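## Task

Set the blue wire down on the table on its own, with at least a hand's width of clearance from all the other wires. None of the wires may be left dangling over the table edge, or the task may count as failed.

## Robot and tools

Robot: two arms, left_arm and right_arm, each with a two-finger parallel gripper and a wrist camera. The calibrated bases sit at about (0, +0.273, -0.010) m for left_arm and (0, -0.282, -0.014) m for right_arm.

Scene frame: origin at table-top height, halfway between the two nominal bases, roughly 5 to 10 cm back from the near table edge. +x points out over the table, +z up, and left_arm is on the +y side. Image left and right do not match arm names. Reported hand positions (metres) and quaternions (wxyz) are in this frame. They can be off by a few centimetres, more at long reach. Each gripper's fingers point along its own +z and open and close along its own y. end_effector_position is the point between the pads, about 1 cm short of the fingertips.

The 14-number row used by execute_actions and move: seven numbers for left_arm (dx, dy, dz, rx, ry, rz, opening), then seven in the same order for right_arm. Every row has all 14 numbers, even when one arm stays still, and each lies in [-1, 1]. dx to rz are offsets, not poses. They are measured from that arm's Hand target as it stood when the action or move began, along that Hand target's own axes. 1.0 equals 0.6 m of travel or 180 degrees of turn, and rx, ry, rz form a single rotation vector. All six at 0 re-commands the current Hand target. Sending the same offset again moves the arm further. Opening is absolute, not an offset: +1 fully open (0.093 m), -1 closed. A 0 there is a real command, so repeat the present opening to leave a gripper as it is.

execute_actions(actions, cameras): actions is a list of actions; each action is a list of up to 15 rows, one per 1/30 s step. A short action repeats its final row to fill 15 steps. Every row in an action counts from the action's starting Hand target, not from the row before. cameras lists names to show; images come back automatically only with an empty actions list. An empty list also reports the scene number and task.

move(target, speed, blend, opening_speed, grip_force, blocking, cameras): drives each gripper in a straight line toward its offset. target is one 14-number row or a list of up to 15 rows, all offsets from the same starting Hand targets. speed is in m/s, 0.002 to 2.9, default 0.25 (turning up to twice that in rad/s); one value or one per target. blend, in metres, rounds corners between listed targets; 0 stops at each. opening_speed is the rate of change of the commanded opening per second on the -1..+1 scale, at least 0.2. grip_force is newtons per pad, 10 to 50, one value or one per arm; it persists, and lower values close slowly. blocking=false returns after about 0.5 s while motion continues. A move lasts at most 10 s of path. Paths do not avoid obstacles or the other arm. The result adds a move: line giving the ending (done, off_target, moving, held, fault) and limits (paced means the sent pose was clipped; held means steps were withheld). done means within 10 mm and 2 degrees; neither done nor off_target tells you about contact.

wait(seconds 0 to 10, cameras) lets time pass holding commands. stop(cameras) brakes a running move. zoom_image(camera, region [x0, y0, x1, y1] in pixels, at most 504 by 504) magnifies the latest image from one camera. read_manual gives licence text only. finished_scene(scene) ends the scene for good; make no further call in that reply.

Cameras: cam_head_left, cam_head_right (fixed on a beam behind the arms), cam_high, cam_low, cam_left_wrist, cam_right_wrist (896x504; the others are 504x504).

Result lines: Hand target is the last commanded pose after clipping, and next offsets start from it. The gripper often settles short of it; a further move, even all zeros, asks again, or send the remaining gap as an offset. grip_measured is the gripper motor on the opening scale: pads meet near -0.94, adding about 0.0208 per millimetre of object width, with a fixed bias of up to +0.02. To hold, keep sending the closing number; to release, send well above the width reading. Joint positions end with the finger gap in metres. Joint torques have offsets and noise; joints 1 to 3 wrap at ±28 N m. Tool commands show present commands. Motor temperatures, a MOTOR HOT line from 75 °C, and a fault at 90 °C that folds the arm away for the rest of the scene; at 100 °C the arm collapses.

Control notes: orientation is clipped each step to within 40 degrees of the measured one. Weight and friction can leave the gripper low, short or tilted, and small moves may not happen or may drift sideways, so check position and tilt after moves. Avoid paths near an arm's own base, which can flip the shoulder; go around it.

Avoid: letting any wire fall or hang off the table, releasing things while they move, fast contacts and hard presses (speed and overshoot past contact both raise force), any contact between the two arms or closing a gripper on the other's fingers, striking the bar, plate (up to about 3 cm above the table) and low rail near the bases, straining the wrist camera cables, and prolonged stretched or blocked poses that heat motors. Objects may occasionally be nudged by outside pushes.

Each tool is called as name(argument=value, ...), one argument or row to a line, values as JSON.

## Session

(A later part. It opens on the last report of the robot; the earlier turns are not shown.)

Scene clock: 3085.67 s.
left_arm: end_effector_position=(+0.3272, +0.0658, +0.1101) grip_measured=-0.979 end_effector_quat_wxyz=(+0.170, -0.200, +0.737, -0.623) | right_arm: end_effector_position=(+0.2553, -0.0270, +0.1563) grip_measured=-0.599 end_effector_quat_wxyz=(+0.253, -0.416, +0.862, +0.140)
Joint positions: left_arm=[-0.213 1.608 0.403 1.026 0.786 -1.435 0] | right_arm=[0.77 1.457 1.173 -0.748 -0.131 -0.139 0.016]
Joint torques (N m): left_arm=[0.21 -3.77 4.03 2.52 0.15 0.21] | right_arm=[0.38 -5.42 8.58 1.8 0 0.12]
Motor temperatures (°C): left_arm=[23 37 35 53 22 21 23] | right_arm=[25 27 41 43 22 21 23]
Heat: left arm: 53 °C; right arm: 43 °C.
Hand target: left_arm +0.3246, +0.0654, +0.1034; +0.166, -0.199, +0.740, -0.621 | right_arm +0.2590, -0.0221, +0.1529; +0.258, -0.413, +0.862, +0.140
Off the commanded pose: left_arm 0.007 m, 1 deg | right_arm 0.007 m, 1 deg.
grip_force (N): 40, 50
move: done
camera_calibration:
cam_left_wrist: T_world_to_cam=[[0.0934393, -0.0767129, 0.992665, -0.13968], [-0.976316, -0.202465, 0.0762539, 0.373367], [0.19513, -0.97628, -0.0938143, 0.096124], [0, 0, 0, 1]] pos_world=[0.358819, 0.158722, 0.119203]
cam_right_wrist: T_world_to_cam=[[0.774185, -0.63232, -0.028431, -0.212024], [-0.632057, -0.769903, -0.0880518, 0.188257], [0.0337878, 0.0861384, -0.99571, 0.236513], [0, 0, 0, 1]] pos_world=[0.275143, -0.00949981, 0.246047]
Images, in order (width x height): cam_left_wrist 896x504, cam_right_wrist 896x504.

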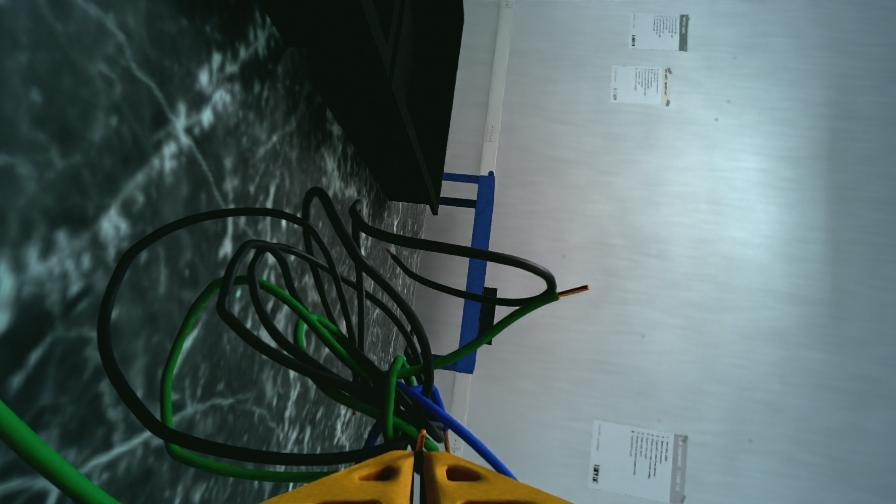

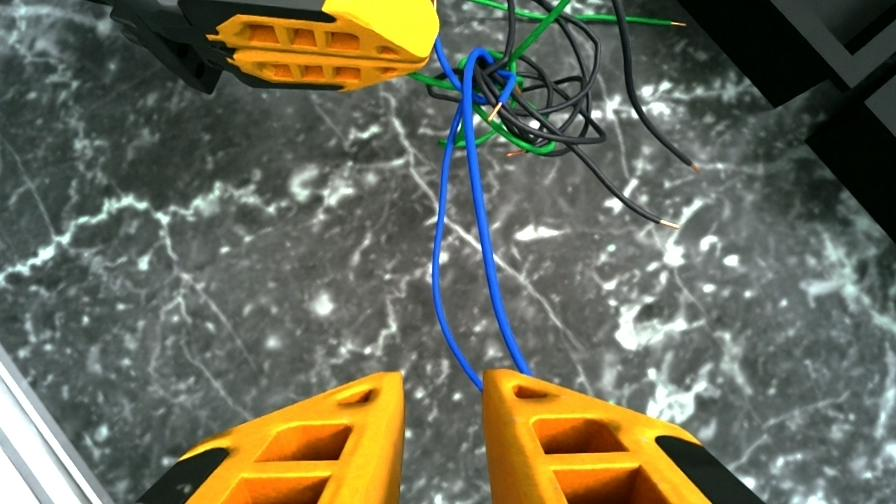

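move(
  target=[
    [0, 0, 0, 0, 0, 0, -1.0, 0, -0.0278, 0.0, 0, 0, 0, -0.6],
    [0, 0, 0, 0, 0, 0, -1.0, 0, -0.0278, 0.0617, 0, 0, 0, -0.6],
  ],
  speed=0.06,
  blend=[0.003, 0],
  cameras=["cam_right_wrist"],
)

Scene clock: 3217.30 s.
left_arm: end_effector_position=(+0.3273, +0.0658, +0.1102) grip_measured=-0.979 end_effector_quat_wxyz=(+0.171, -0.199, +0.737, -0.623) | right_arm: end_effector_position=(+0.2825, -0.0221, +0.1258) grip_measured=-0.599 end_effector_quat_wxyz=(+0.254, -0.408, +0.866, +0.136)
Joint positions: left_arm=[-0.213 1.608 0.403 1.027 0.786 -1.435 0] | right_arm=[0.731 1.556 1.143 -0.621 -0.137 -0.157 0.016]
Joint torques (N m): left_arm=[0.23 -3.77 4.04 2.52 0.15 0.21] | right_arm=[0.4 -6.11 8.47 1.81 -0.13 -0.03]
Motor temperatures (°C): left_arm=[23 37 33 55 22 21 23] | right_arm=[25 29 38 41 22 21 23]
Heat: left arm: 55 °C; right arm: 41 °C.
Hand target: left_arm +0.3246, +0.0654, +0.1035; +0.166, -0.199, +0.740, -0.621 | right_arm +0.2842, -0.0156, +0.1217; +0.258, -0.413, +0.862, +0.140
Off the commanded pose: left_arm 0.007 m, 1 deg | right_arm 0.008 m, 1 deg.
grip_force (N): 40, 50
move: done
camera_calibration:
cam_right_wrist: T_world_to_cam=[[0.760835, -0.648459, -0.0251142, -0.22776], [-0.647888, -0.756818, -0.0864138, 0.211156], [0.037029, 0.0820179, -0.995943, 0.203949], [0, 0, 0, 1]] pos_world=[0.302541, -0.00461437, 0.215648]
Images, in order (width x height): cam_right_wrist 896x504.

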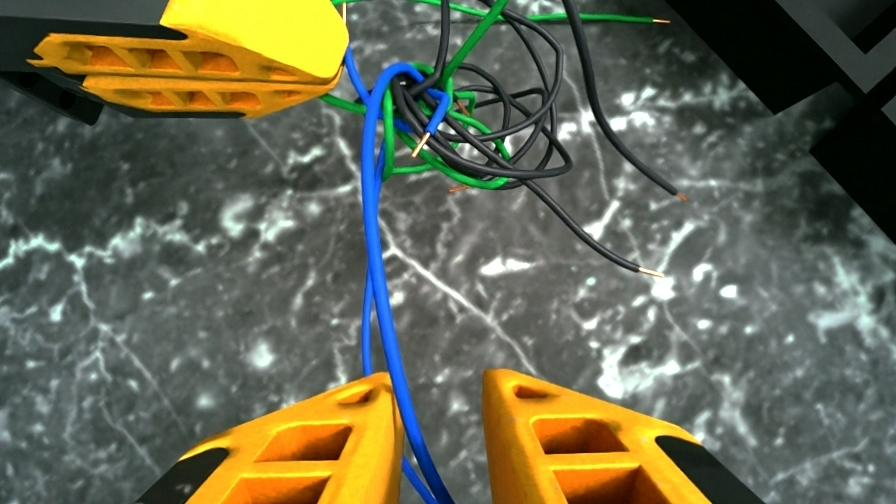

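move(
  target=[0, 0, 0, 0, 0, 0, -1.0, 0, 0, 0, 0, 0, 0, -1.0],
  speed=0.06,
  opening_speed=0.5,
  cameras=["cam_right_wrist"],
)

zoom_image(
  camera="cam_right_wrist",
  region=[330, 300, 560, 504],
)

Scene clock: 3233.03 s.
left_arm: end_effector_position=(+0.3273, +0.0658, +0.1102) grip_measured=-0.979 end_effector_quat_wxyz=(+0.171, -0.199, +0.737, -0.623) | right_arm: end_effector_position=(+0.2826, -0.0221, +0.1259) grip_measured=-0.979 end_effector_quat_wxyz=(+0.254, -0.408, +0.866, +0.136)
Joint positions: left_arm=[-0.213 1.608 0.403 1.027 0.786 -1.435 0] | right_arm=[0.731 1.556 1.143 -0.621 -0.137 -0.157 0]
Joint torques (N m): left_arm=[0.23 -3.75 4.03 2.52 0.15 0.21] | right_arm=[0.4 -6.13 8.46 1.8 -0.13 -0.03]
Motor temperatures (°C): left_arm=[23 37 33 55 22 21 23] | right_arm=[25 28 36 43 22 21 23]
Heat: left arm: 55 °C; right arm: 43 °C.
Hand target: left_arm +0.3246, +0.0654, +0.1035; +0.166, -0.199, +0.740, -0.621 | right_arm +0.2842, -0.0156, +0.1217; +0.258, -0.413, +0.862, +0.140
Off the commanded pose: left_arm 0.007 m, 1 deg | right_arm 0.008 m, 1 deg.
grip_force (N): 40, 50
move: done
camera_calibration:
cam_right_wrist: T_world_to_cam=[[0.760888, -0.648398, -0.0250766, -0.227784], [-0.647808, -0.756837, -0.0868437, 0.211223], [0.0373304, 0.0823232, -0.995906, 0.203852], [0, 0, 0, 1]] pos_world=[0.30254, -0.00461513, 0.215648]
Images, in order (width x height): cam_right_wrist 896x504.

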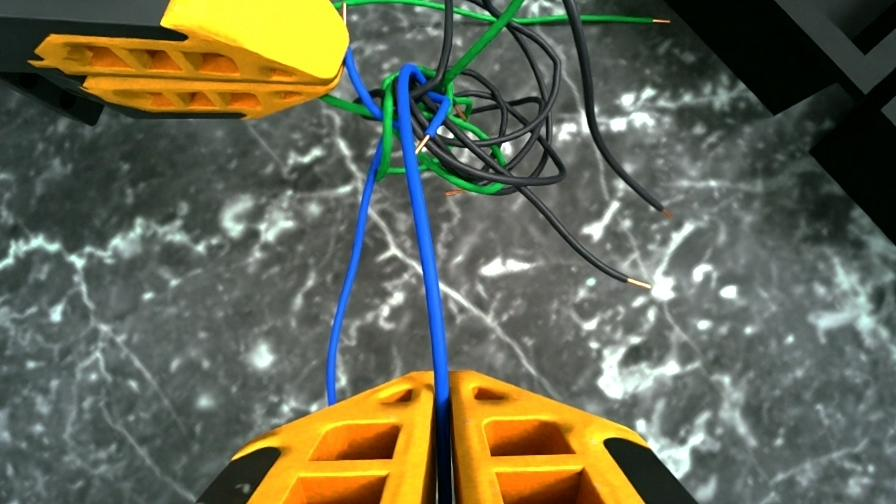

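Scaled by 2.191.

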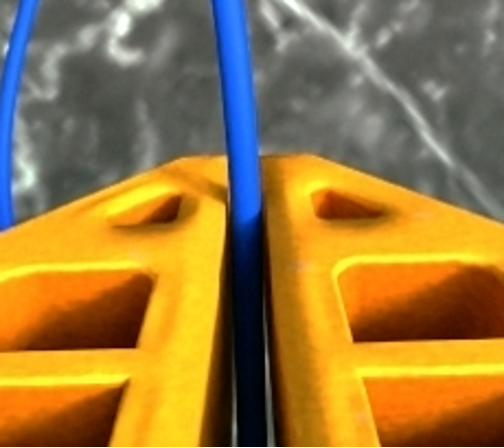

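move(
  target=[0, 0, 0, 0, 0, 0, -1.0, -0.09, 0.02, -0.12, 0, 0, 0, -1.0],
  speed=0.06,
  cameras=["cam_right_wrist", "cam_left_wrist"],
)

zoom_image(
  camera="cam_right_wrist",
  region=[300, 0, 600, 300],
)

Scene clock: 3256.50 s.
left_arm: end_effector_position=(+0.3270, +0.0647, +0.1152) grip_measured=-0.979 end_effector_quat_wxyz=(+0.176, -0.189, +0.733, -0.629) | right_arm: end_effector_position=(+0.2758, -0.0115, +0.2040) grip_measured=-0.979 end_effector_quat_wxyz=(+0.250, -0.417, +0.863, +0.139)
Joint positions: left_arm=[-0.213 1.608 0.403 1.052 0.794 -1.435 0] | right_arm=[0.764 1.573 1.472 -0.937 -0.134 -0.145 0]
Joint torques (N m): left_arm=[0.23 -3.79 3.96 2.22 0.06 0.21] | right_arm=[0.35 -6.49 12.41 1.44 -0.01 0.11]
Motor temperatures (°C): left_arm=[23 37 32 55 22 21 23] | right_arm=[25 29 36 43 22 21 23]
Heat: left arm: 55 °C; right arm: 43 °C.
Hand target: left_arm +0.3246, +0.0654, +0.1034; +0.166, -0.199, +0.740, -0.621 | right_arm +0.2795, -0.0063, +0.2119; +0.258, -0.413, +0.862, +0.140
Off the commanded pose: left_arm 0.012 m, 2 deg | right_arm 0.010 m, 1 deg.
grip_force (N): 40, 50
move: off_target (left_arm)
camera_calibration:
cam_left_wrist: T_world_to_cam=[[0.0683329, -0.0696233, 0.99523, -0.137321], [-0.979663, -0.19332, 0.05374, 0.375573], [0.188656, -0.978662, -0.0814175, 0.0964213], [0, 0, 0, 1]] pos_world=[0.359128, 0.157409, 0.124333]
cam_right_wrist: T_world_to_cam=[[0.773924, -0.632615, -0.0289964, -0.216493], [-0.632592, -0.77014, -0.0819221, 0.216345], [0.0294938, 0.0817443, -0.996217, 0.283167], [0, 0, 0, 1]] pos_world=[0.296055, 0.00651202, 0.293541]
Images, in order (width x height): cam_left_wrist 896x504, cam_right_wrist 896x504.

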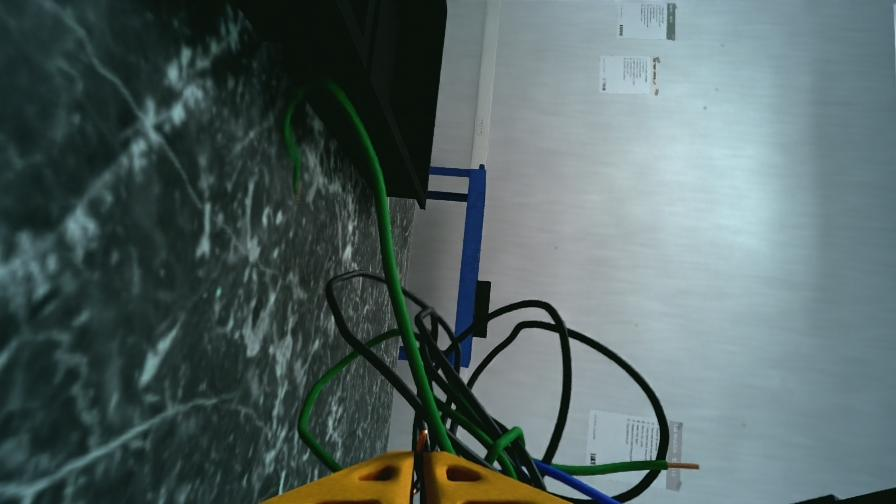

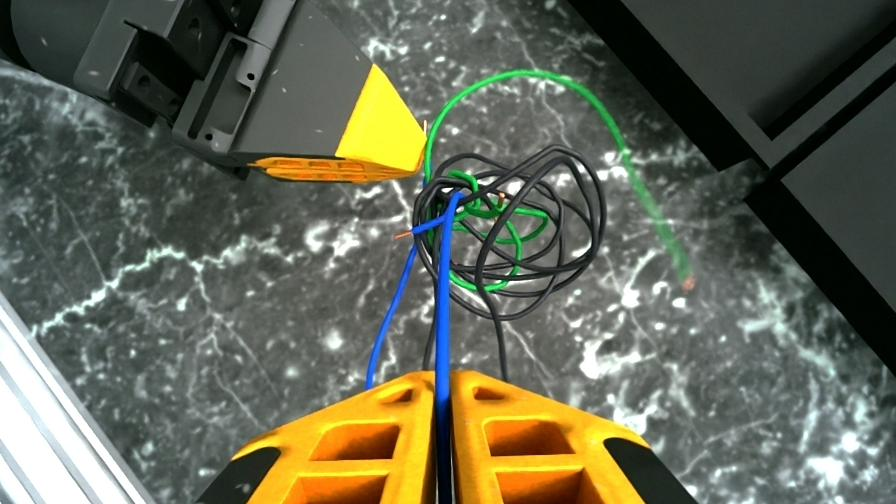

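Scaled by 1.680.

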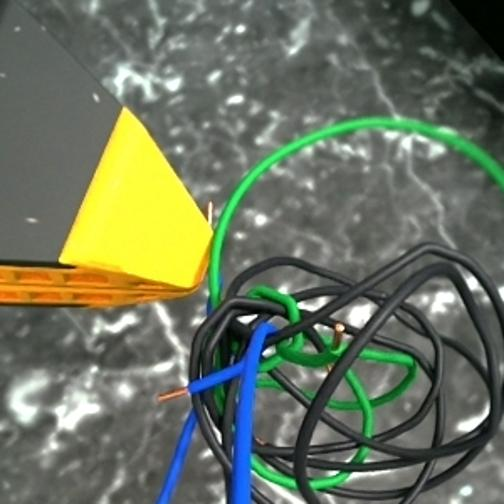

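move(
  target=[0, 0, 0, 0, 0, 0, -1.0, -0.06, 0.01, -0.08, 0, 0, 0, -1.0],
  speed=0.06,
  cameras=["cam_right_wrist", "cam_left_wrist"],
)

zoom_image(
  camera="cam_right_wrist",
  region=[300, 50, 600, 350],
)

Scene clock: 3267.67 s.
left_arm: end_effector_position=(+0.3220, +0.0580, +0.1329) grip_measured=-0.979 end_effector_quat_wxyz=(+0.190, -0.147, +0.721, -0.651) | right_arm: end_effector_position=(+0.2721, -0.0089, +0.2471) grip_measured=-0.979 end_effector_quat_wxyz=(+0.222, -0.418, +0.871, +0.130)
Joint positions: left_arm=[-0.22 1.608 0.403 1.144 0.833 -1.435 0] | right_arm=[0.779 1.673 1.784 -1.209 -0.124 -0.132 0]
Joint torques (N m): left_arm=[1.05 -4.11 3.21 1.19 -0.33 0.19] | right_arm=[0.23 -8.75 13.97 1.52 -0.03 0.11]
Heat: left arm: 54 °C; right arm: 42 °C.
Hand target: left_arm +0.3246, +0.0654, +0.1035; +0.166, -0.199, +0.740, -0.621 | right_arm +0.2780, -0.0015, +0.2720; +0.258, -0.413, +0.862, +0.140
Off the commanded pose: left_arm 0.030 m, 8 deg | right_arm 0.027 m, 4 deg.
grip_force (N): 40, 50
move: off_target (left_arm, right_arm)
camera_calibration:
cam_left_wrist: T_world_to_cam=[[-0.0203642, -0.043056, 0.998865, -0.128558], [-0.988997, -0.145554, -0.0264371, 0.379324], [0.146527, -0.988413, -0.0396181, 0.100937], [0, 0, 0, 1]] pos_world=[0.357743, 0.149445, 0.142439]
cam_right_wrist: T_world_to_cam=[[0.771698, -0.634961, -0.0361563, -0.208383], [-0.63582, -0.771557, -0.0208166, 0.205245], [-0.0146789, 0.039053, -0.999129, 0.338437], [0, 0, 0, 1]] pos_world=[0.296276, 0.0128265, 0.33488]
Images, in order (width x height): cam_left_wrist 896x504, cam_right_wrist 896x504.

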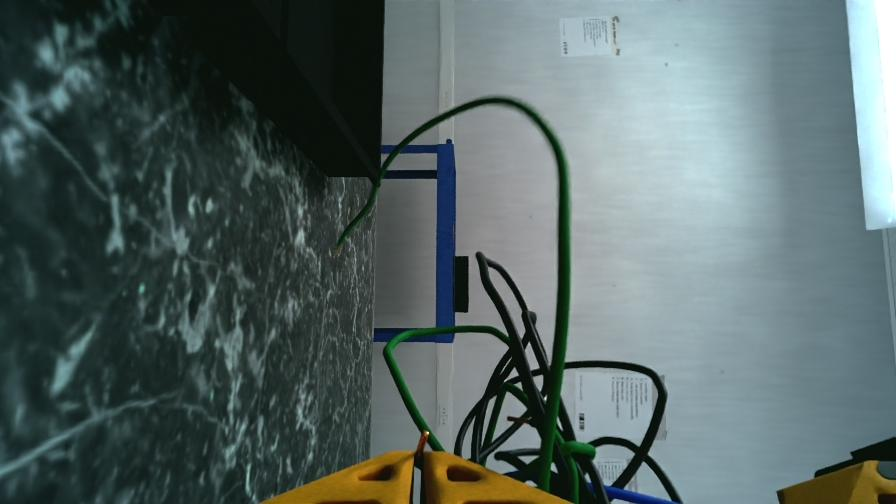

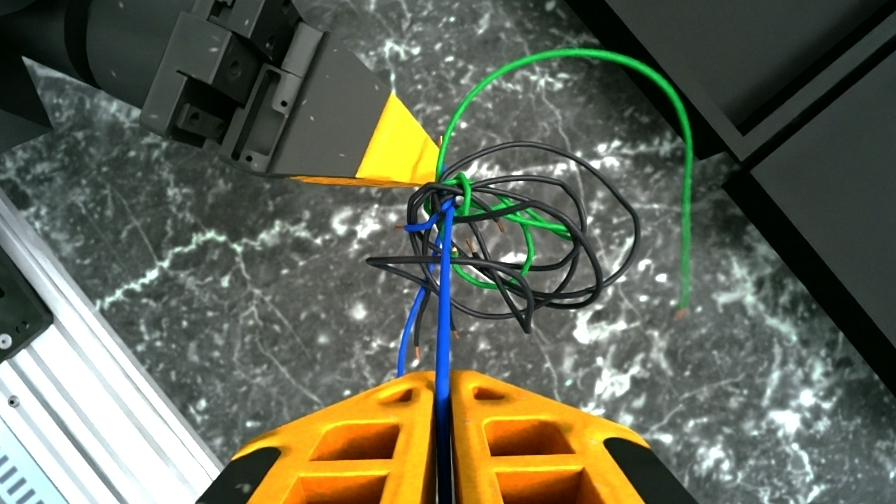

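Scaled by 1.680.

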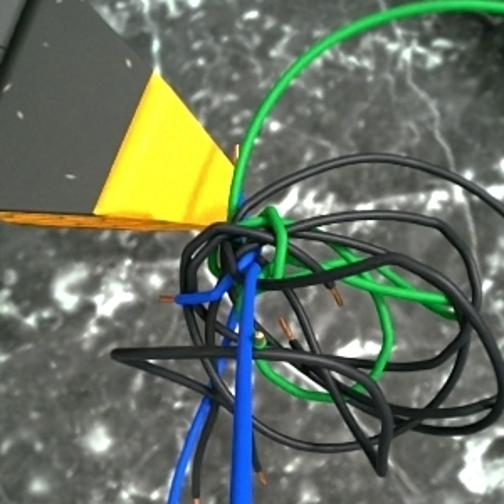

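move(
  target=[
    [0, 0, 0, 0, 0, 0, -1.0, 0.07, -0.03, 0.14, 0, 0, 0, -1.0],
    [0, 0, 0, 0, 0, 0, -0.2, 0.07, -0.03, 0.14, 0, 0, 0, -1.0],
    [0, 0, -0.12, 0, 0, 0, -0.2, 0.07, -0.03, 0.14, 0, 0, 0, -1.0],
  ],
  speed=[0.06, 0.06, 0.08],
  opening_speed=0.8,
  cameras=["cam_right_wrist", "cam_left_wrist", "cam_low"],
)

zoom_image(
  camera="cam_low",
  region=[230, 190, 320, 270],
)

Scene clock: 3290.13 s.
left_arm: end_effector_position=(+0.2931, +0.1263, +0.1145) grip_measured=-0.202 end_effector_quat_wxyz=(+0.164, -0.206, +0.738, -0.621) | right_arm: end_effector_position=(+0.2947, -0.0026, +0.1676) grip_measured=-0.979 end_effector_quat_wxyz=(+0.235, -0.411, +0.871, +0.131)
Joint positions: left_arm=[0.036 1.39 0.271 0.855 1.028 -1.353 0.035] | right_arm=[0.753 1.662 1.435 -0.845 -0.127 -0.141 0]
Joint torques (N m): left_arm=[0.9 -5.31 4.46 2.04 0.3 0.34] | right_arm=[-0.75 -10.8 8.25 1.73 -0.17 -0.12]
Motor temperatures (°C): left_arm=[23 37 32 50 22 21 23] | right_arm=[25 30 41 41 22 21 23]
Heat: left arm: 50 °C; right arm: 41 °C.
Hand target: left_arm +0.2892, +0.1268, +0.1160; +0.166, -0.199, +0.740, -0.621 | right_arm +0.2976, -0.0013, +0.1785; +0.258, -0.413, +0.862, +0.140
Off the commanded pose: left_arm 0.004 m, 1 deg | right_arm 0.011 m, 3 deg.
grip_force (N): 40, 50
move: off_target (right_arm)
camera_calibration:
cam_left_wrist: T_world_to_cam=[[0.112664, -0.075296, 0.990776, -0.141808], [-0.974247, -0.204378, 0.0952527, 0.349369], [0.195321, -0.975992, -0.096383, 0.162499], [0, 0, 0, 1]] pos_world=[0.324609, 0.219324, 0.122884]
cam_right_wrist: T_world_to_cam=[[0.762252, -0.646557, -0.0306031, -0.222878], [-0.647241, -0.760833, -0.0470287, 0.230567], [0.00712283, 0.0556553, -0.998425, 0.252585], [0, 0, 0, 1]] pos_world=[0.317322, 0.0172621, 0.25621]
Images, in order (width x height): cam_low 504x504, cam_left_wrist 896x504, cam_right_wrist 896x504.

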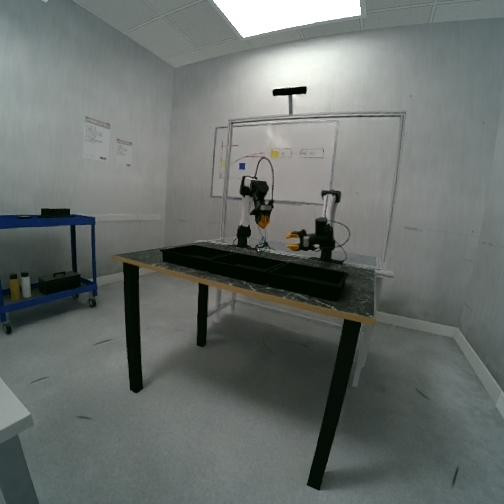

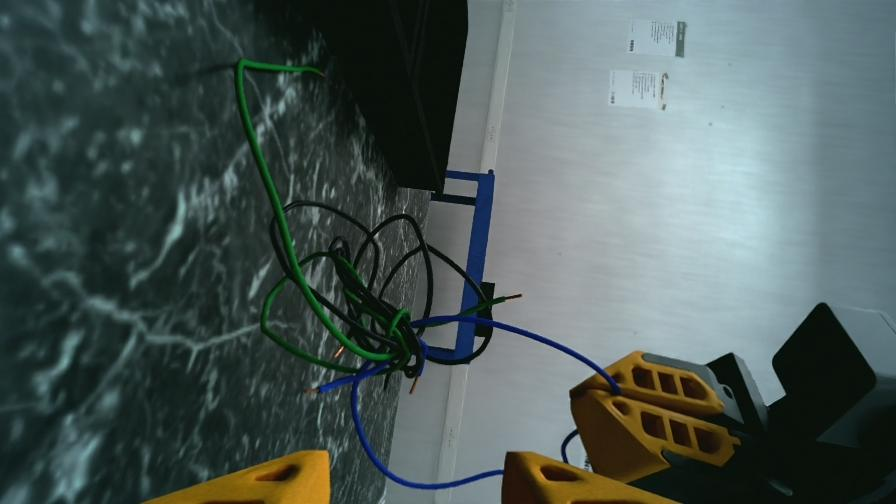

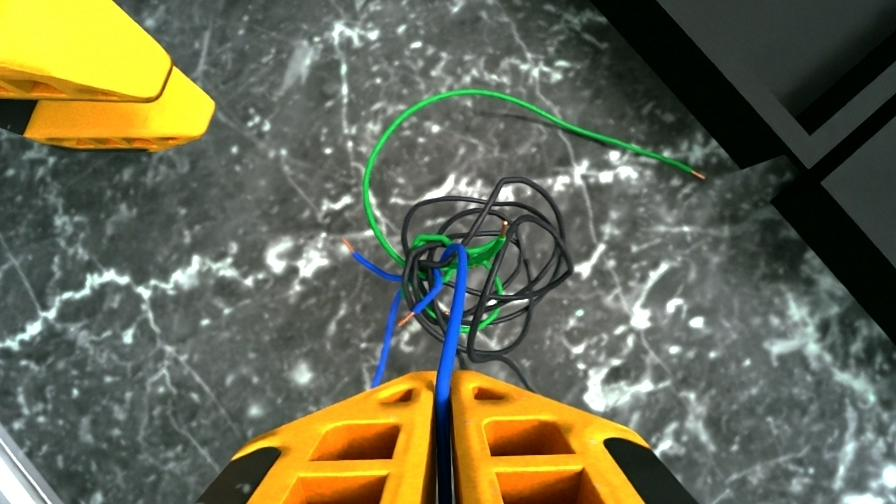

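Scaled by 5.600.

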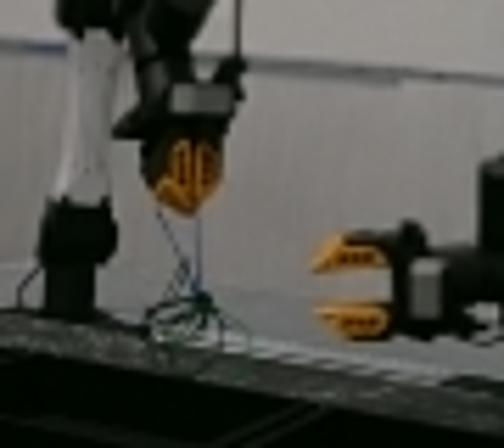

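move(
  target=[0.0873, -0.0797, 0.0205, -0.0767, -0.0767, 0.4783, -0.3, -0.0467, 0.0023, -0.0692, 0, 0, 0, -1.0],
  speed=0.2,
  cameras=["cam_right_wrist", "cam_left_wrist"],
)

Scene clock: 3351.57 s.
left_arm: end_effector_position=(+0.2555, +0.0805, +0.1645) grip_measured=-0.298 end_effector_quat_wxyz=(+0.597, +0.271, +0.715, -0.241) | right_arm: end_effector_position=(+0.2939, -0.0030, +0.2197) grip_measured=-0.979 end_effector_quat_wxyz=(+0.249, -0.410, +0.867, +0.135)
Joint positions: left_arm=[-0.49 0.803 0.223 0.446 0.222 0.003 0.031] | right_arm=[0.753 1.662 1.629 -1.009 -0.127 -0.141 0]
Joint torques (N m): left_arm=[-0.12 -2.11 5.81 2.51 -0.13 0.24] | right_arm=[-0.8 -7.97 11.75 1.41 -0.17 -0.13]
Heat: left arm: 49 °C; right arm: 41 °C.
Hand target: left_arm +0.2541, +0.0829, +0.1611; +0.600, +0.274, +0.715, -0.230 | right_arm +0.2977, -0.0014, +0.2286; +0.258, -0.413, +0.862, +0.140
Off the commanded pose: left_arm 0.004 m, 1 deg | right_arm 0.010 m, 1 deg.
grip_force (N): 40, 50
move: done
camera_calibration:
cam_left_wrist: T_world_to_cam=[[-0.706327, -0.704097, 0.0731489, 0.220271], [-0.385818, 0.296269, -0.87371, 0.267379], [0.593505, -0.645347, -0.480916, 0.0648358], [0, 0, 0, 1]] pos_world=[0.220262, 0.117717, 0.24868]
cam_right_wrist: T_world_to_cam=[[0.763205, -0.64562, -0.026331, -0.222115], [-0.645478, -0.759902, -0.0768532, 0.238357], [0.029609, 0.0756508, -0.996695, 0.297653], [0, 0, 0, 1]] pos_world=[0.31456, 0.0152081, 0.309139]
Images, in order (width x height): cam_left_wrist 896x504, cam_right_wrist 896x504.

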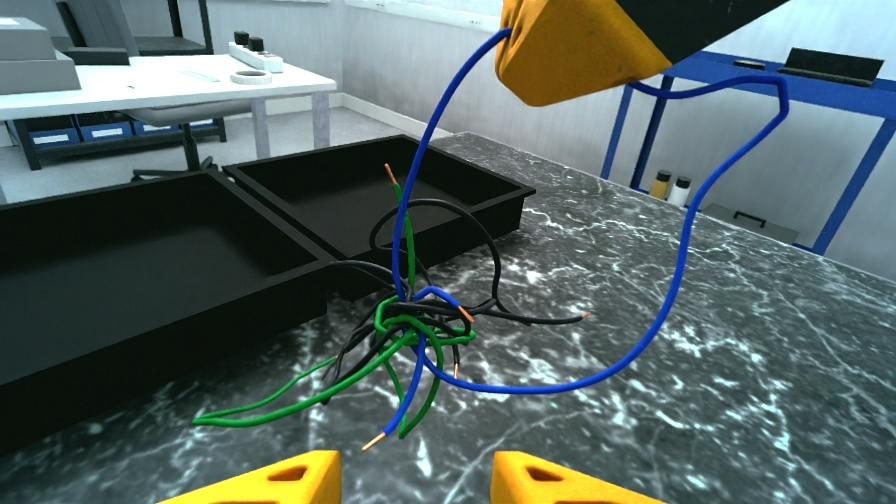

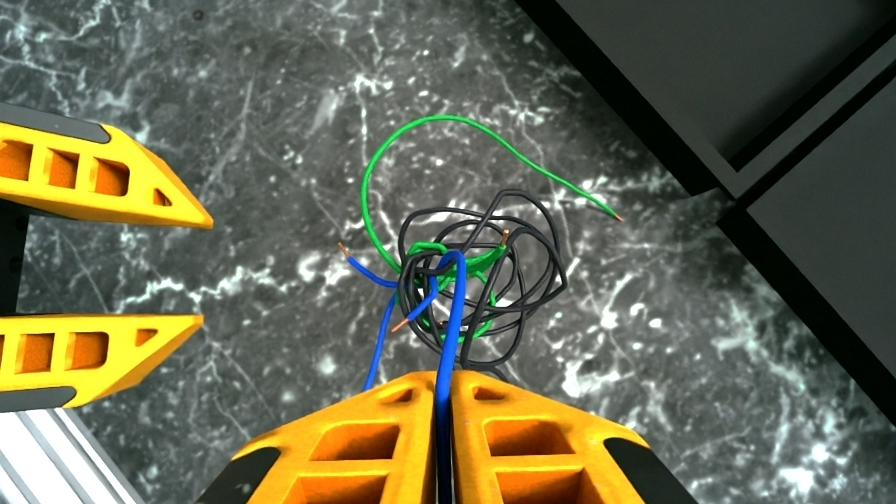

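move(
  target=[
    [-0.031, 0.0128, 0.08, 0, 0, 0, -0.5, 0, 0, 0, 0, 0, 0, -1.0],
    [-0.031, 0.0128, 0.158, 0, 0, 0, -0.5, 0, 0, 0, 0, 0, 0, -1.0],
  ],
  speed=0.08,
  blend=[0.01, 0],
  cameras=["cam_right_wrist", "cam_left_wrist"],
)

Scene clock: 3387.90 s.
left_arm: end_effector_position=(+0.3251, +0.0268, +0.1566) grip_measured=-0.498 end_effector_quat_wxyz=(+0.590, +0.275, +0.721, -0.237) | right_arm: end_effector_position=(+0.2939, -0.0030, +0.2196) grip_measured=-0.979 end_effector_quat_wxyz=(+0.249, -0.410, +0.867, +0.135)
Joint positions: left_arm=[-0.541 1.343 0.464 0.725 0.172 0.004 0.021] | right_arm=[0.753 1.662 1.629 -1.009 -0.127 -0.141 0]
Joint torques (N m): left_arm=[-0.09 -3.17 7.92 2.69 -0.13 0.17] | right_arm=[-0.87 -7.95 11.77 1.41 -0.17 -0.12]
Heat: left arm: 53 °C; right arm: 43 °C.
Hand target: left_arm +0.3311, +0.0240, +0.1629; +0.600, +0.274, +0.715, -0.230 | right_arm +0.2976, -0.0014, +0.2286; +0.258, -0.413, +0.862, +0.140
Off the commanded pose: left_arm 0.009 m, 2 deg | right_arm 0.010 m, 1 deg.
grip_force (N): 40, 50
move: done
camera_calibration:
cam_left_wrist: T_world_to_cam=[[-0.706091, -0.704618, 0.0703515, 0.232613], [-0.397328, 0.311993, -0.863013, 0.304926], [0.586145, -0.637318, -0.500259, -0.0096647], [0, 0, 0, 1]] pos_world=[0.291067, 0.0626094, 0.241956]
cam_right_wrist: T_world_to_cam=[[0.763242, -0.645572, -0.0264242, -0.222164], [-0.645448, -0.759963, -0.0765032, 0.238165], [0.0293069, 0.0754459, -0.996719, 0.297766], [0, 0, 0, 1]] pos_world=[0.314561, 0.0151087, 0.309139]
Images, in order (width x height): cam_left_wrist 896x504, cam_right_wrist 896x504.

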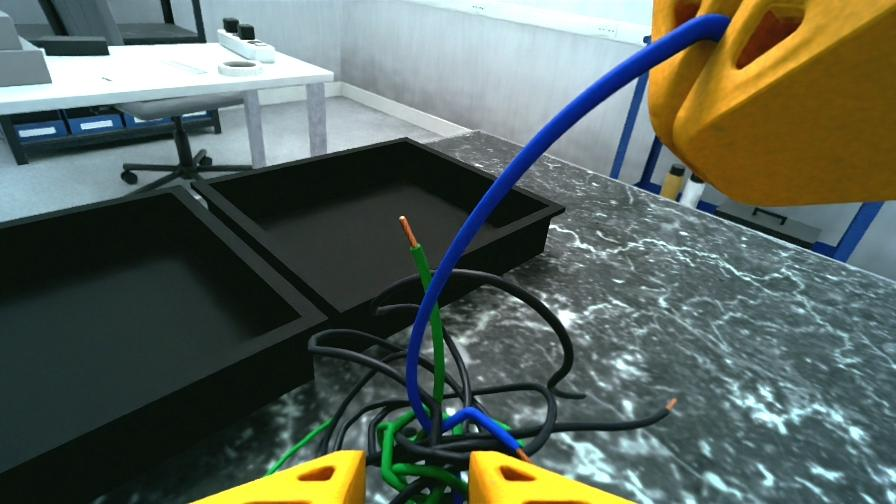

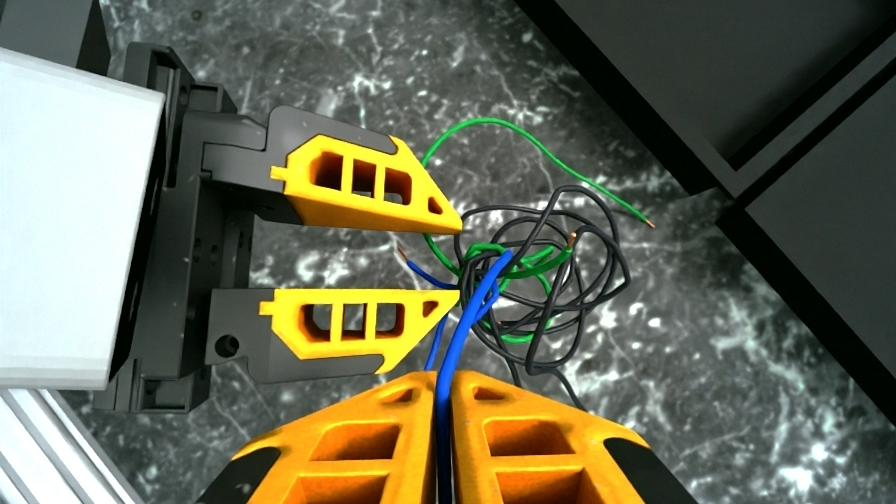

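move(
  target=[
    [-0.022, 0, 0.0, 0, 0, 0, -0.5, 0, 0, 0, 0, 0, 0, -1.0],
    [-0.022, 0, 0.053, 0, 0, 0, -0.5, 0, 0, 0, 0, 0, 0, -1.0],
  ],
  speed=0.06,
  blend=[0.003, 0],
  cameras=["cam_right_wrist", "cam_left_wrist"],
)

Scene clock: 3409.60 s.
left_arm: end_effector_position=(+0.3504, +0.0039, +0.1676) grip_measured=-0.498 end_effector_quat_wxyz=(+0.594, +0.276, +0.718, -0.237) | right_arm: end_effector_position=(+0.2934, -0.0034, +0.2192) grip_measured=-0.979 end_effector_quat_wxyz=(+0.248, -0.410, +0.867, +0.134)
Joint positions: left_arm=[-0.56 1.456 0.601 0.711 0.155 0.004 0.021] | right_arm=[0.753 1.662 1.629 -1.012 -0.127 -0.141 0]
Joint torques (N m): left_arm=[-0.05 -3.96 7.86 2.63 -0.17 0.14] | right_arm=[-0.79 -7.95 11.77 1.43 -0.17 -0.13]
Heat: left arm: 52 °C; right arm: 44 °C.
Hand target: left_arm +0.3560, +0.0015, +0.1703; +0.600, +0.274, +0.715, -0.230 | right_arm +0.2976, -0.0014, +0.2286; +0.258, -0.413, +0.862, +0.140
Off the commanded pose: left_arm 0.007 m, 1 deg | right_arm 0.010 m, 1 deg.
grip_force (N): 40, 50
move: done
camera_calibration:
cam_left_wrist: T_world_to_cam=[[-0.708381, -0.702752, 0.0658513, 0.235035], [-0.388032, 0.309802, -0.868017, 0.329114], [0.5896, -0.640439, -0.492148, -0.03623], [0, 0, 0, 1]] pos_world=[0.315562, 0.040008, 0.252369]
cam_right_wrist: T_world_to_cam=[[0.763144, -0.645669, -0.0268929, -0.221902], [-0.645664, -0.760077, -0.0734884, 0.236928], [0.0270085, 0.073446, -0.996933, 0.298106], [0, 0, 0, 1]] pos_world=[0.314268, 0.0149141, 0.308636]
Images, in order (width x height): cam_left_wrist 896x504, cam_right_wrist 896x504.

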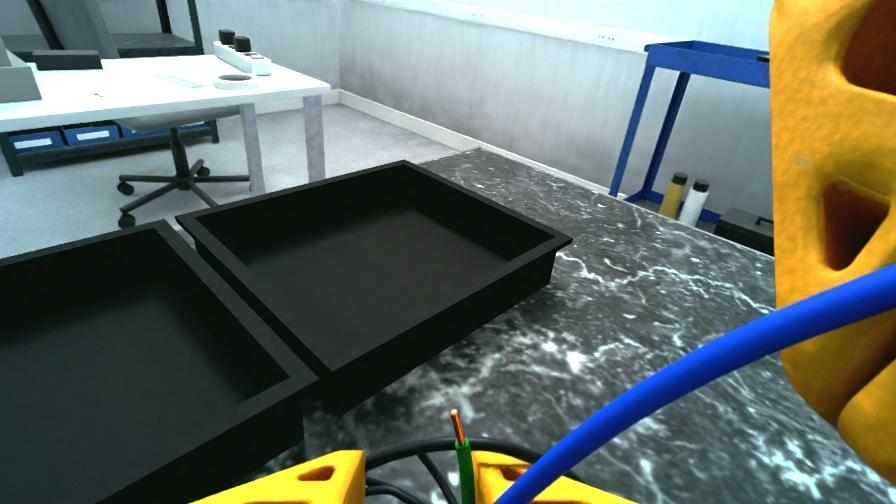

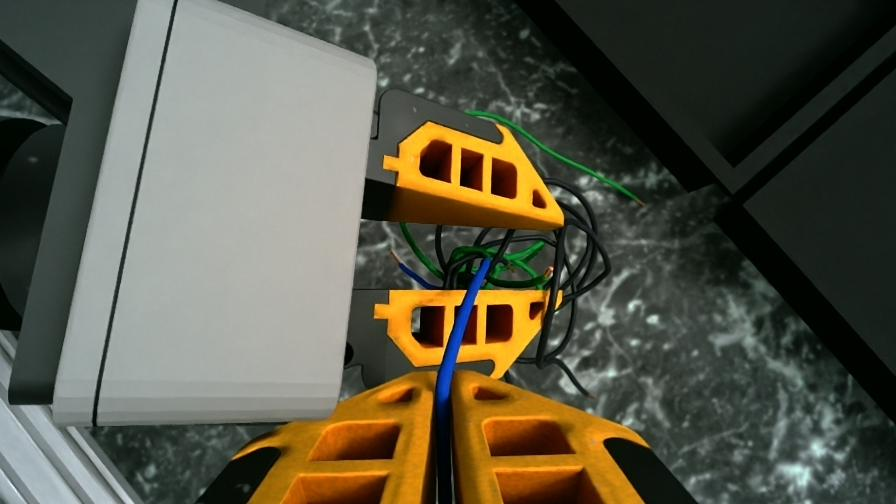

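move(
  target=[
    [0, 0, -0.02, 0, 0, 0, -0.5, 0, 0, 0, 0, 0, 0, -1.0],
    [0, 0, -0.02, 0, 0, 0, -0.865, 0, 0, 0, 0, 0, 0, -1.0],
  ],
  speed=0.06,
  opening_speed=0.5,
  cameras=["cam_right_wrist", "cam_left_wrist"],
)

Scene clock: 3433.83 s.
left_arm: end_effector_position=(+0.3501, +0.0041, +0.1696) grip_measured=-0.862 end_effector_quat_wxyz=(+0.596, +0.276, +0.716, -0.238) | right_arm: end_effector_position=(+0.2934, -0.0034, +0.2192) grip_measured=-0.979 end_effector_quat_wxyz=(+0.248, -0.410, +0.867, +0.134)
Joint positions: left_arm=[-0.56 1.451 0.601 0.711 0.155 0.004 0.004] | right_arm=[0.753 1.662 1.629 -1.012 -0.127 -0.141 0]
Joint torques (N m): left_arm=[0.55 -7.53 4.94 2.46 -0.08 0.16] | right_arm=[-0.79 -7.97 11.78 1.43 -0.17 -0.12]
Heat: left arm: 54 °C; right arm: 45 °C.
Hand target: left_arm +0.3472, +0.0094, +0.1723; +0.600, +0.274, +0.716, -0.230 | right_arm +0.2976, -0.0014, +0.2286; +0.258, -0.413, +0.862, +0.140
Off the commanded pose: left_arm 0.007 m, 1 deg | right_arm 0.010 m, 1 deg.
grip_force (N): 40, 50
move: done
camera_calibration:
cam_left_wrist: T_world_to_cam=[[-0.708427, -0.7028, 0.0648305, 0.235112], [-0.384501, 0.30728, -0.870481, 0.329997], [0.591854, -0.6416, -0.487913, -0.0363557], [0, 0, 0, 1]] pos_world=[0.314961, 0.0405094, 0.254275]
cam_right_wrist: T_world_to_cam=[[0.763144, -0.645669, -0.0268929, -0.221902], [-0.645664, -0.760077, -0.0734884, 0.236928], [0.0270085, 0.073446, -0.996933, 0.298106], [0, 0, 0, 1]] pos_world=[0.314268, 0.0149141, 0.308636]
Images, in order (width x height): cam_left_wrist 896x504, cam_right_wrist 896x504.

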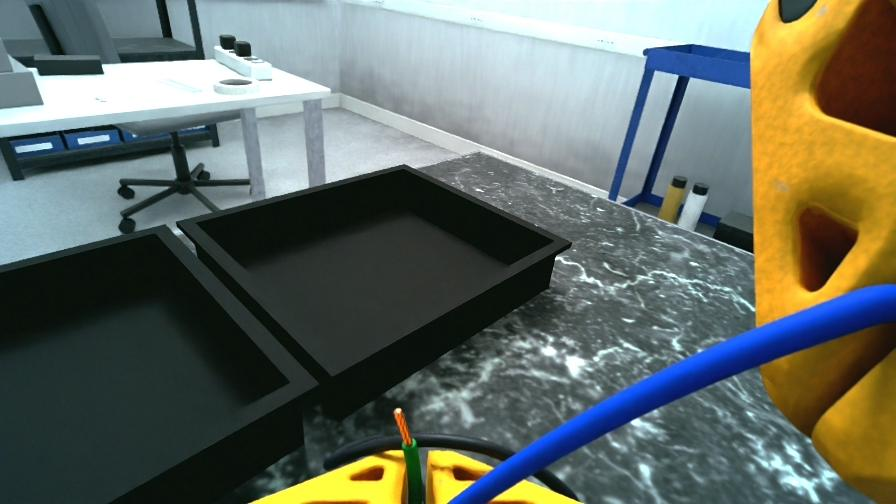

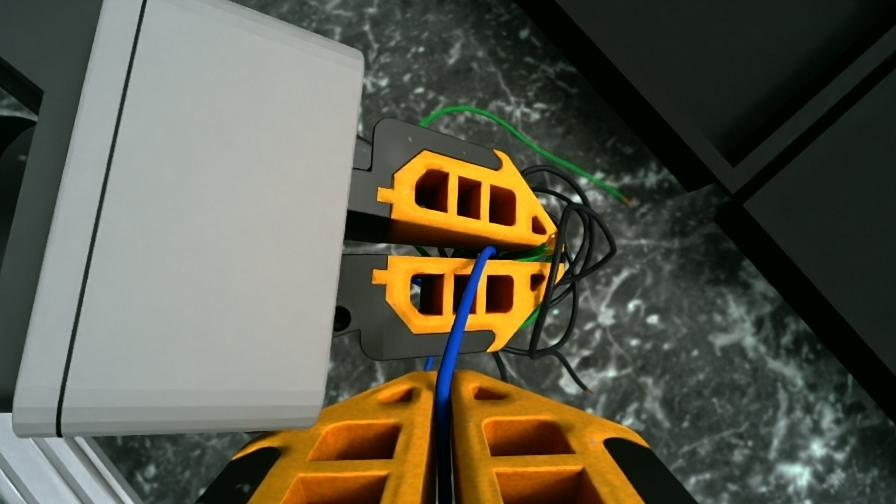

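move(
  target=[0.0985, 0, 0.0174, 0, 0, 0, -0.865, 0, 0, 0, 0, 0, 0, -1.0],
  speed=0.05,
  cameras=["cam_right_wrist", "cam_left_wrist", "cam_low"],
)

zoom_image(
  camera="cam_right_wrist",
  region=[360, 80, 660, 400],
)

zoom_image(
  camera="cam_low",
  region=[230, 190, 320, 270],
)

Scene clock: 3448.83 s.
left_arm: end_effector_position=(+0.3471, +0.0029, +0.1502) grip_measured=-0.862 end_effector_quat_wxyz=(+0.638, +0.271, +0.675, -0.252) | right_arm: end_effector_position=(+0.2910, -0.0055, +0.2147) grip_measured=-0.979 end_effector_quat_wxyz=(+0.236, -0.411, +0.871, +0.131)
Joint positions: left_arm=[-0.564 1.615 0.494 1.103 0.161 0.004 0.004] | right_arm=[0.753 1.667 1.629 -1.031 -0.127 -0.141 0]
Joint torques (N m): left_arm=[0.68 -3.29 3.32 1.77 -0.19 0.16] | right_arm=[-0.77 -8.55 11.71 1.57 -0.17 -0.13]
Heat: left arm: 54 °C; right arm: 45 °C.
Hand target: left_arm +0.3472, +0.0094, +0.1123; +0.600, +0.274, +0.716, -0.230 | right_arm +0.2977, -0.0014, +0.2286; +0.258, -0.413, +0.862, +0.140
Off the commanded pose: left_arm 0.039 m, 7 deg | right_arm 0.016 m, 3 deg.
grip_force (N): 40, 50
move: off_target (left_arm, right_arm)
camera_calibration:
cam_left_wrist: T_world_to_cam=[[-0.722402, -0.69024, 0.0412814, 0.241699], [-0.291672, 0.250045, -0.923258, 0.288132], [0.626947, -0.679004, -0.381957, -0.0728391], [0, 0, 0, 1]] pos_world=[0.30431, 0.0453259, 0.228221]
cam_right_wrist: T_world_to_cam=[[0.762581, -0.646155, -0.0308875, -0.220499], [-0.646838, -0.761026, -0.0494084, 0.228637], [0.00841929, 0.0576571, -0.998301, 0.299434], [0, 0, 0, 1]] pos_world=[0.313518, 0.0142572, 0.303411]
Images, in order (width x height): cam_low 504x504, cam_left_wrist 896x504, cam_right_wrist 896x504.

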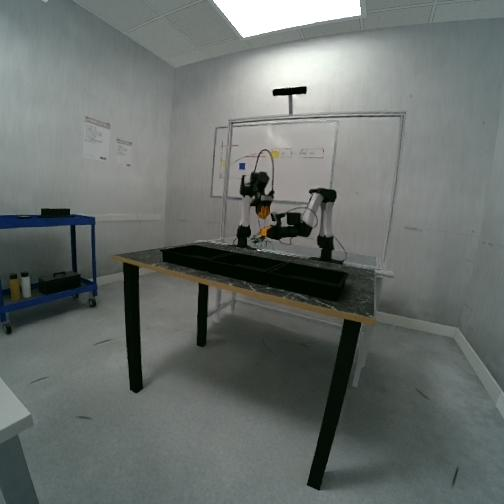

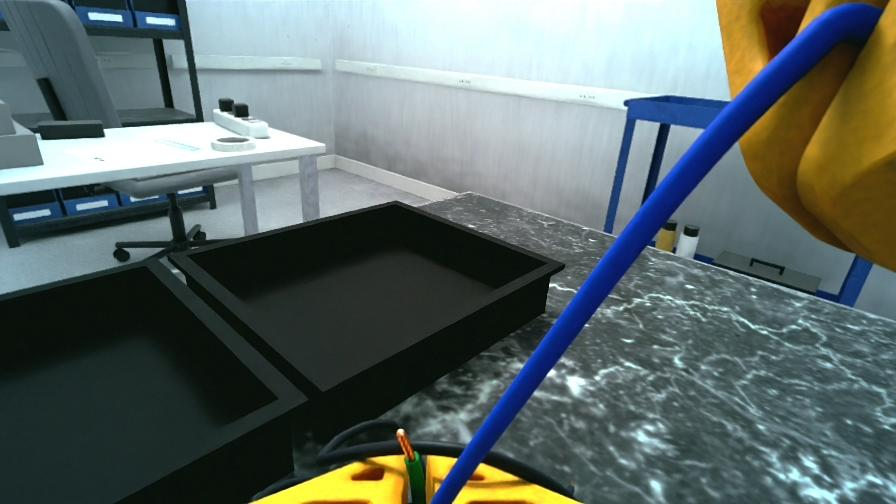

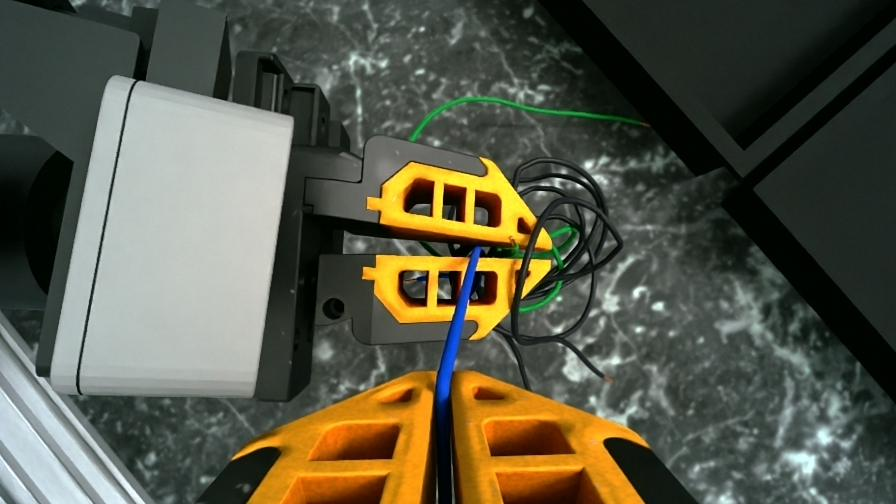

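Scaled by 1.575.

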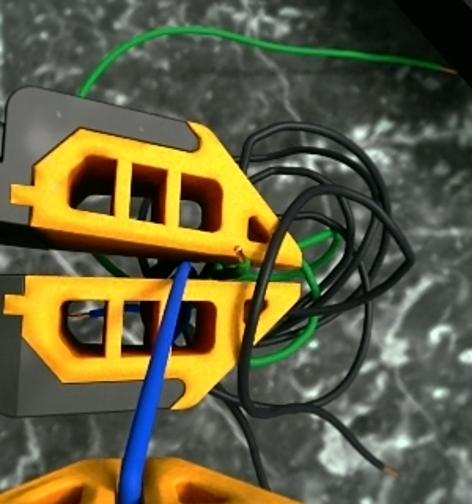

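Scaled by 5.600.

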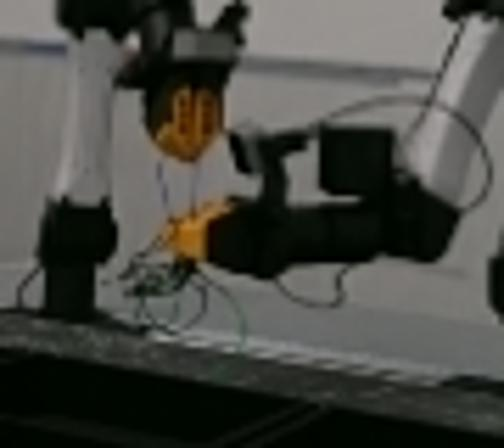

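move(
  target=[0, 0, 0, 0, 0, 0, -0.88, -0.056, 0.0028, -0.083, 0, 0, 0, -1.0],
  speed=0.04,
  cameras=["cam_right_wrist", "cam_left_wrist"],
)

zoom_image(
  camera="cam_right_wrist",
  region=[360, 80, 660, 400],
)

Scene clock: 3520.47 s.
left_arm: end_effector_position=(+0.3411, +0.0007, +0.1822) grip_measured=-0.877 end_effector_quat_wxyz=(+0.681, +0.268, +0.626, -0.269) | right_arm: end_effector_position=(+0.2883, -0.0090, +0.2534) grip_measured=-0.979 end_effector_quat_wxyz=(+0.204, -0.412, +0.880, +0.119)
Joint positions: left_arm=[-0.569 1.604 0.483 1.235 0.179 0.004 0.003] | right_arm=[0.753 1.777 1.951 -1.315 -0.121 -0.142 0]
Joint torques (N m): left_arm=[1.13 -3.78 1.89 0.35 -0.35 0.16] | right_arm=[-0.81 -10.59 14.93 1.58 -0.23 -0.14]
Motor temperatures (°C): left_arm=[22 35 31 47 22 21 22] | right_arm=[25 33 46 38 22 21 23]
Heat: left arm: 47 °C; right arm: 46 °C.
Hand target: left_arm +0.3472, +0.0095, +0.1124; +0.600, +0.274, +0.716, -0.230 | right_arm +0.2976, -0.0015, +0.2887; +0.258, -0.413, +0.862, +0.140
Off the commanded pose: left_arm 0.071 m, 15 deg | right_arm 0.037 m, 7 deg.
grip_force (N): 40, 50
move: off_target (left_arm, right_arm)
camera_calibration:
cam_left_wrist: T_world_to_cam=[[-0.741228, -0.671143, 0.0121364, 0.246203], [-0.183407, 0.185101, -0.965453, 0.287185], [0.645711, -0.717847, -0.260295, -0.0868342], [0, 0, 0, 1]] pos_world=[0.291234, 0.0497454, 0.251673]
cam_right_wrist: T_world_to_cam=[[0.759115, -0.649915, -0.0368117, -0.217078], [-0.64959, -0.759971, 0.0218252, 0.208903], [-0.0421604, 0.00734466, -0.999084, 0.352608], [0, 0, 0, 1]] pos_world=[0.315355, 0.0150885, 0.339735]
Images, in order (width x height): cam_left_wrist 896x504, cam_right_wrist 896x504.

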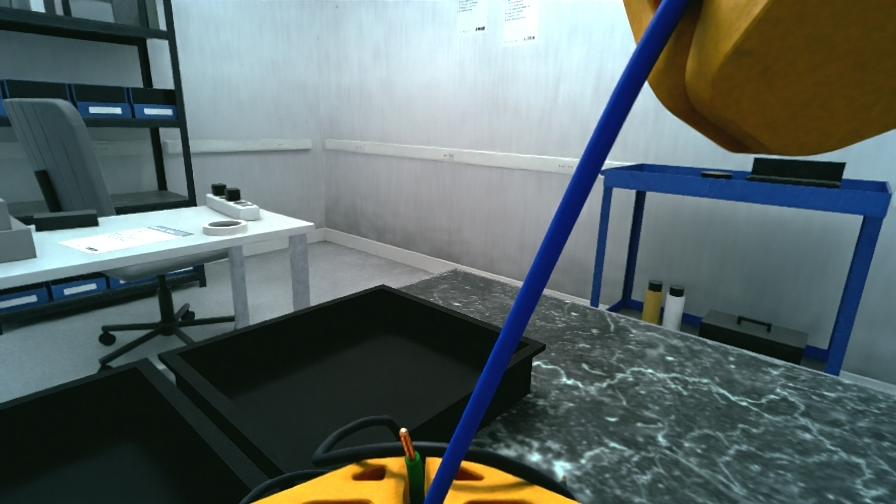

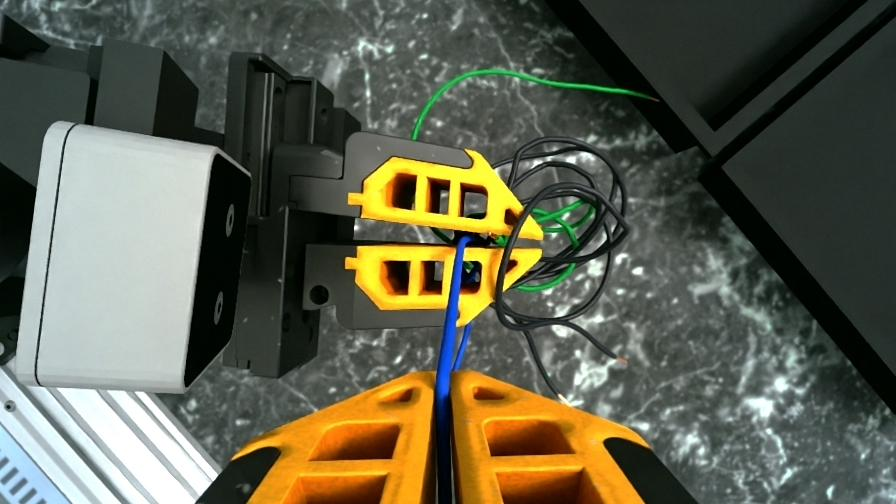

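Scaled by 1.575.

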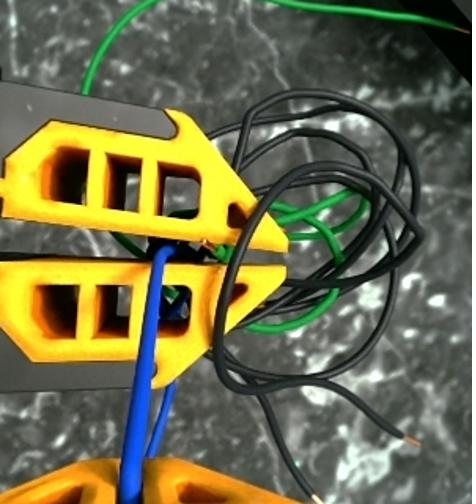

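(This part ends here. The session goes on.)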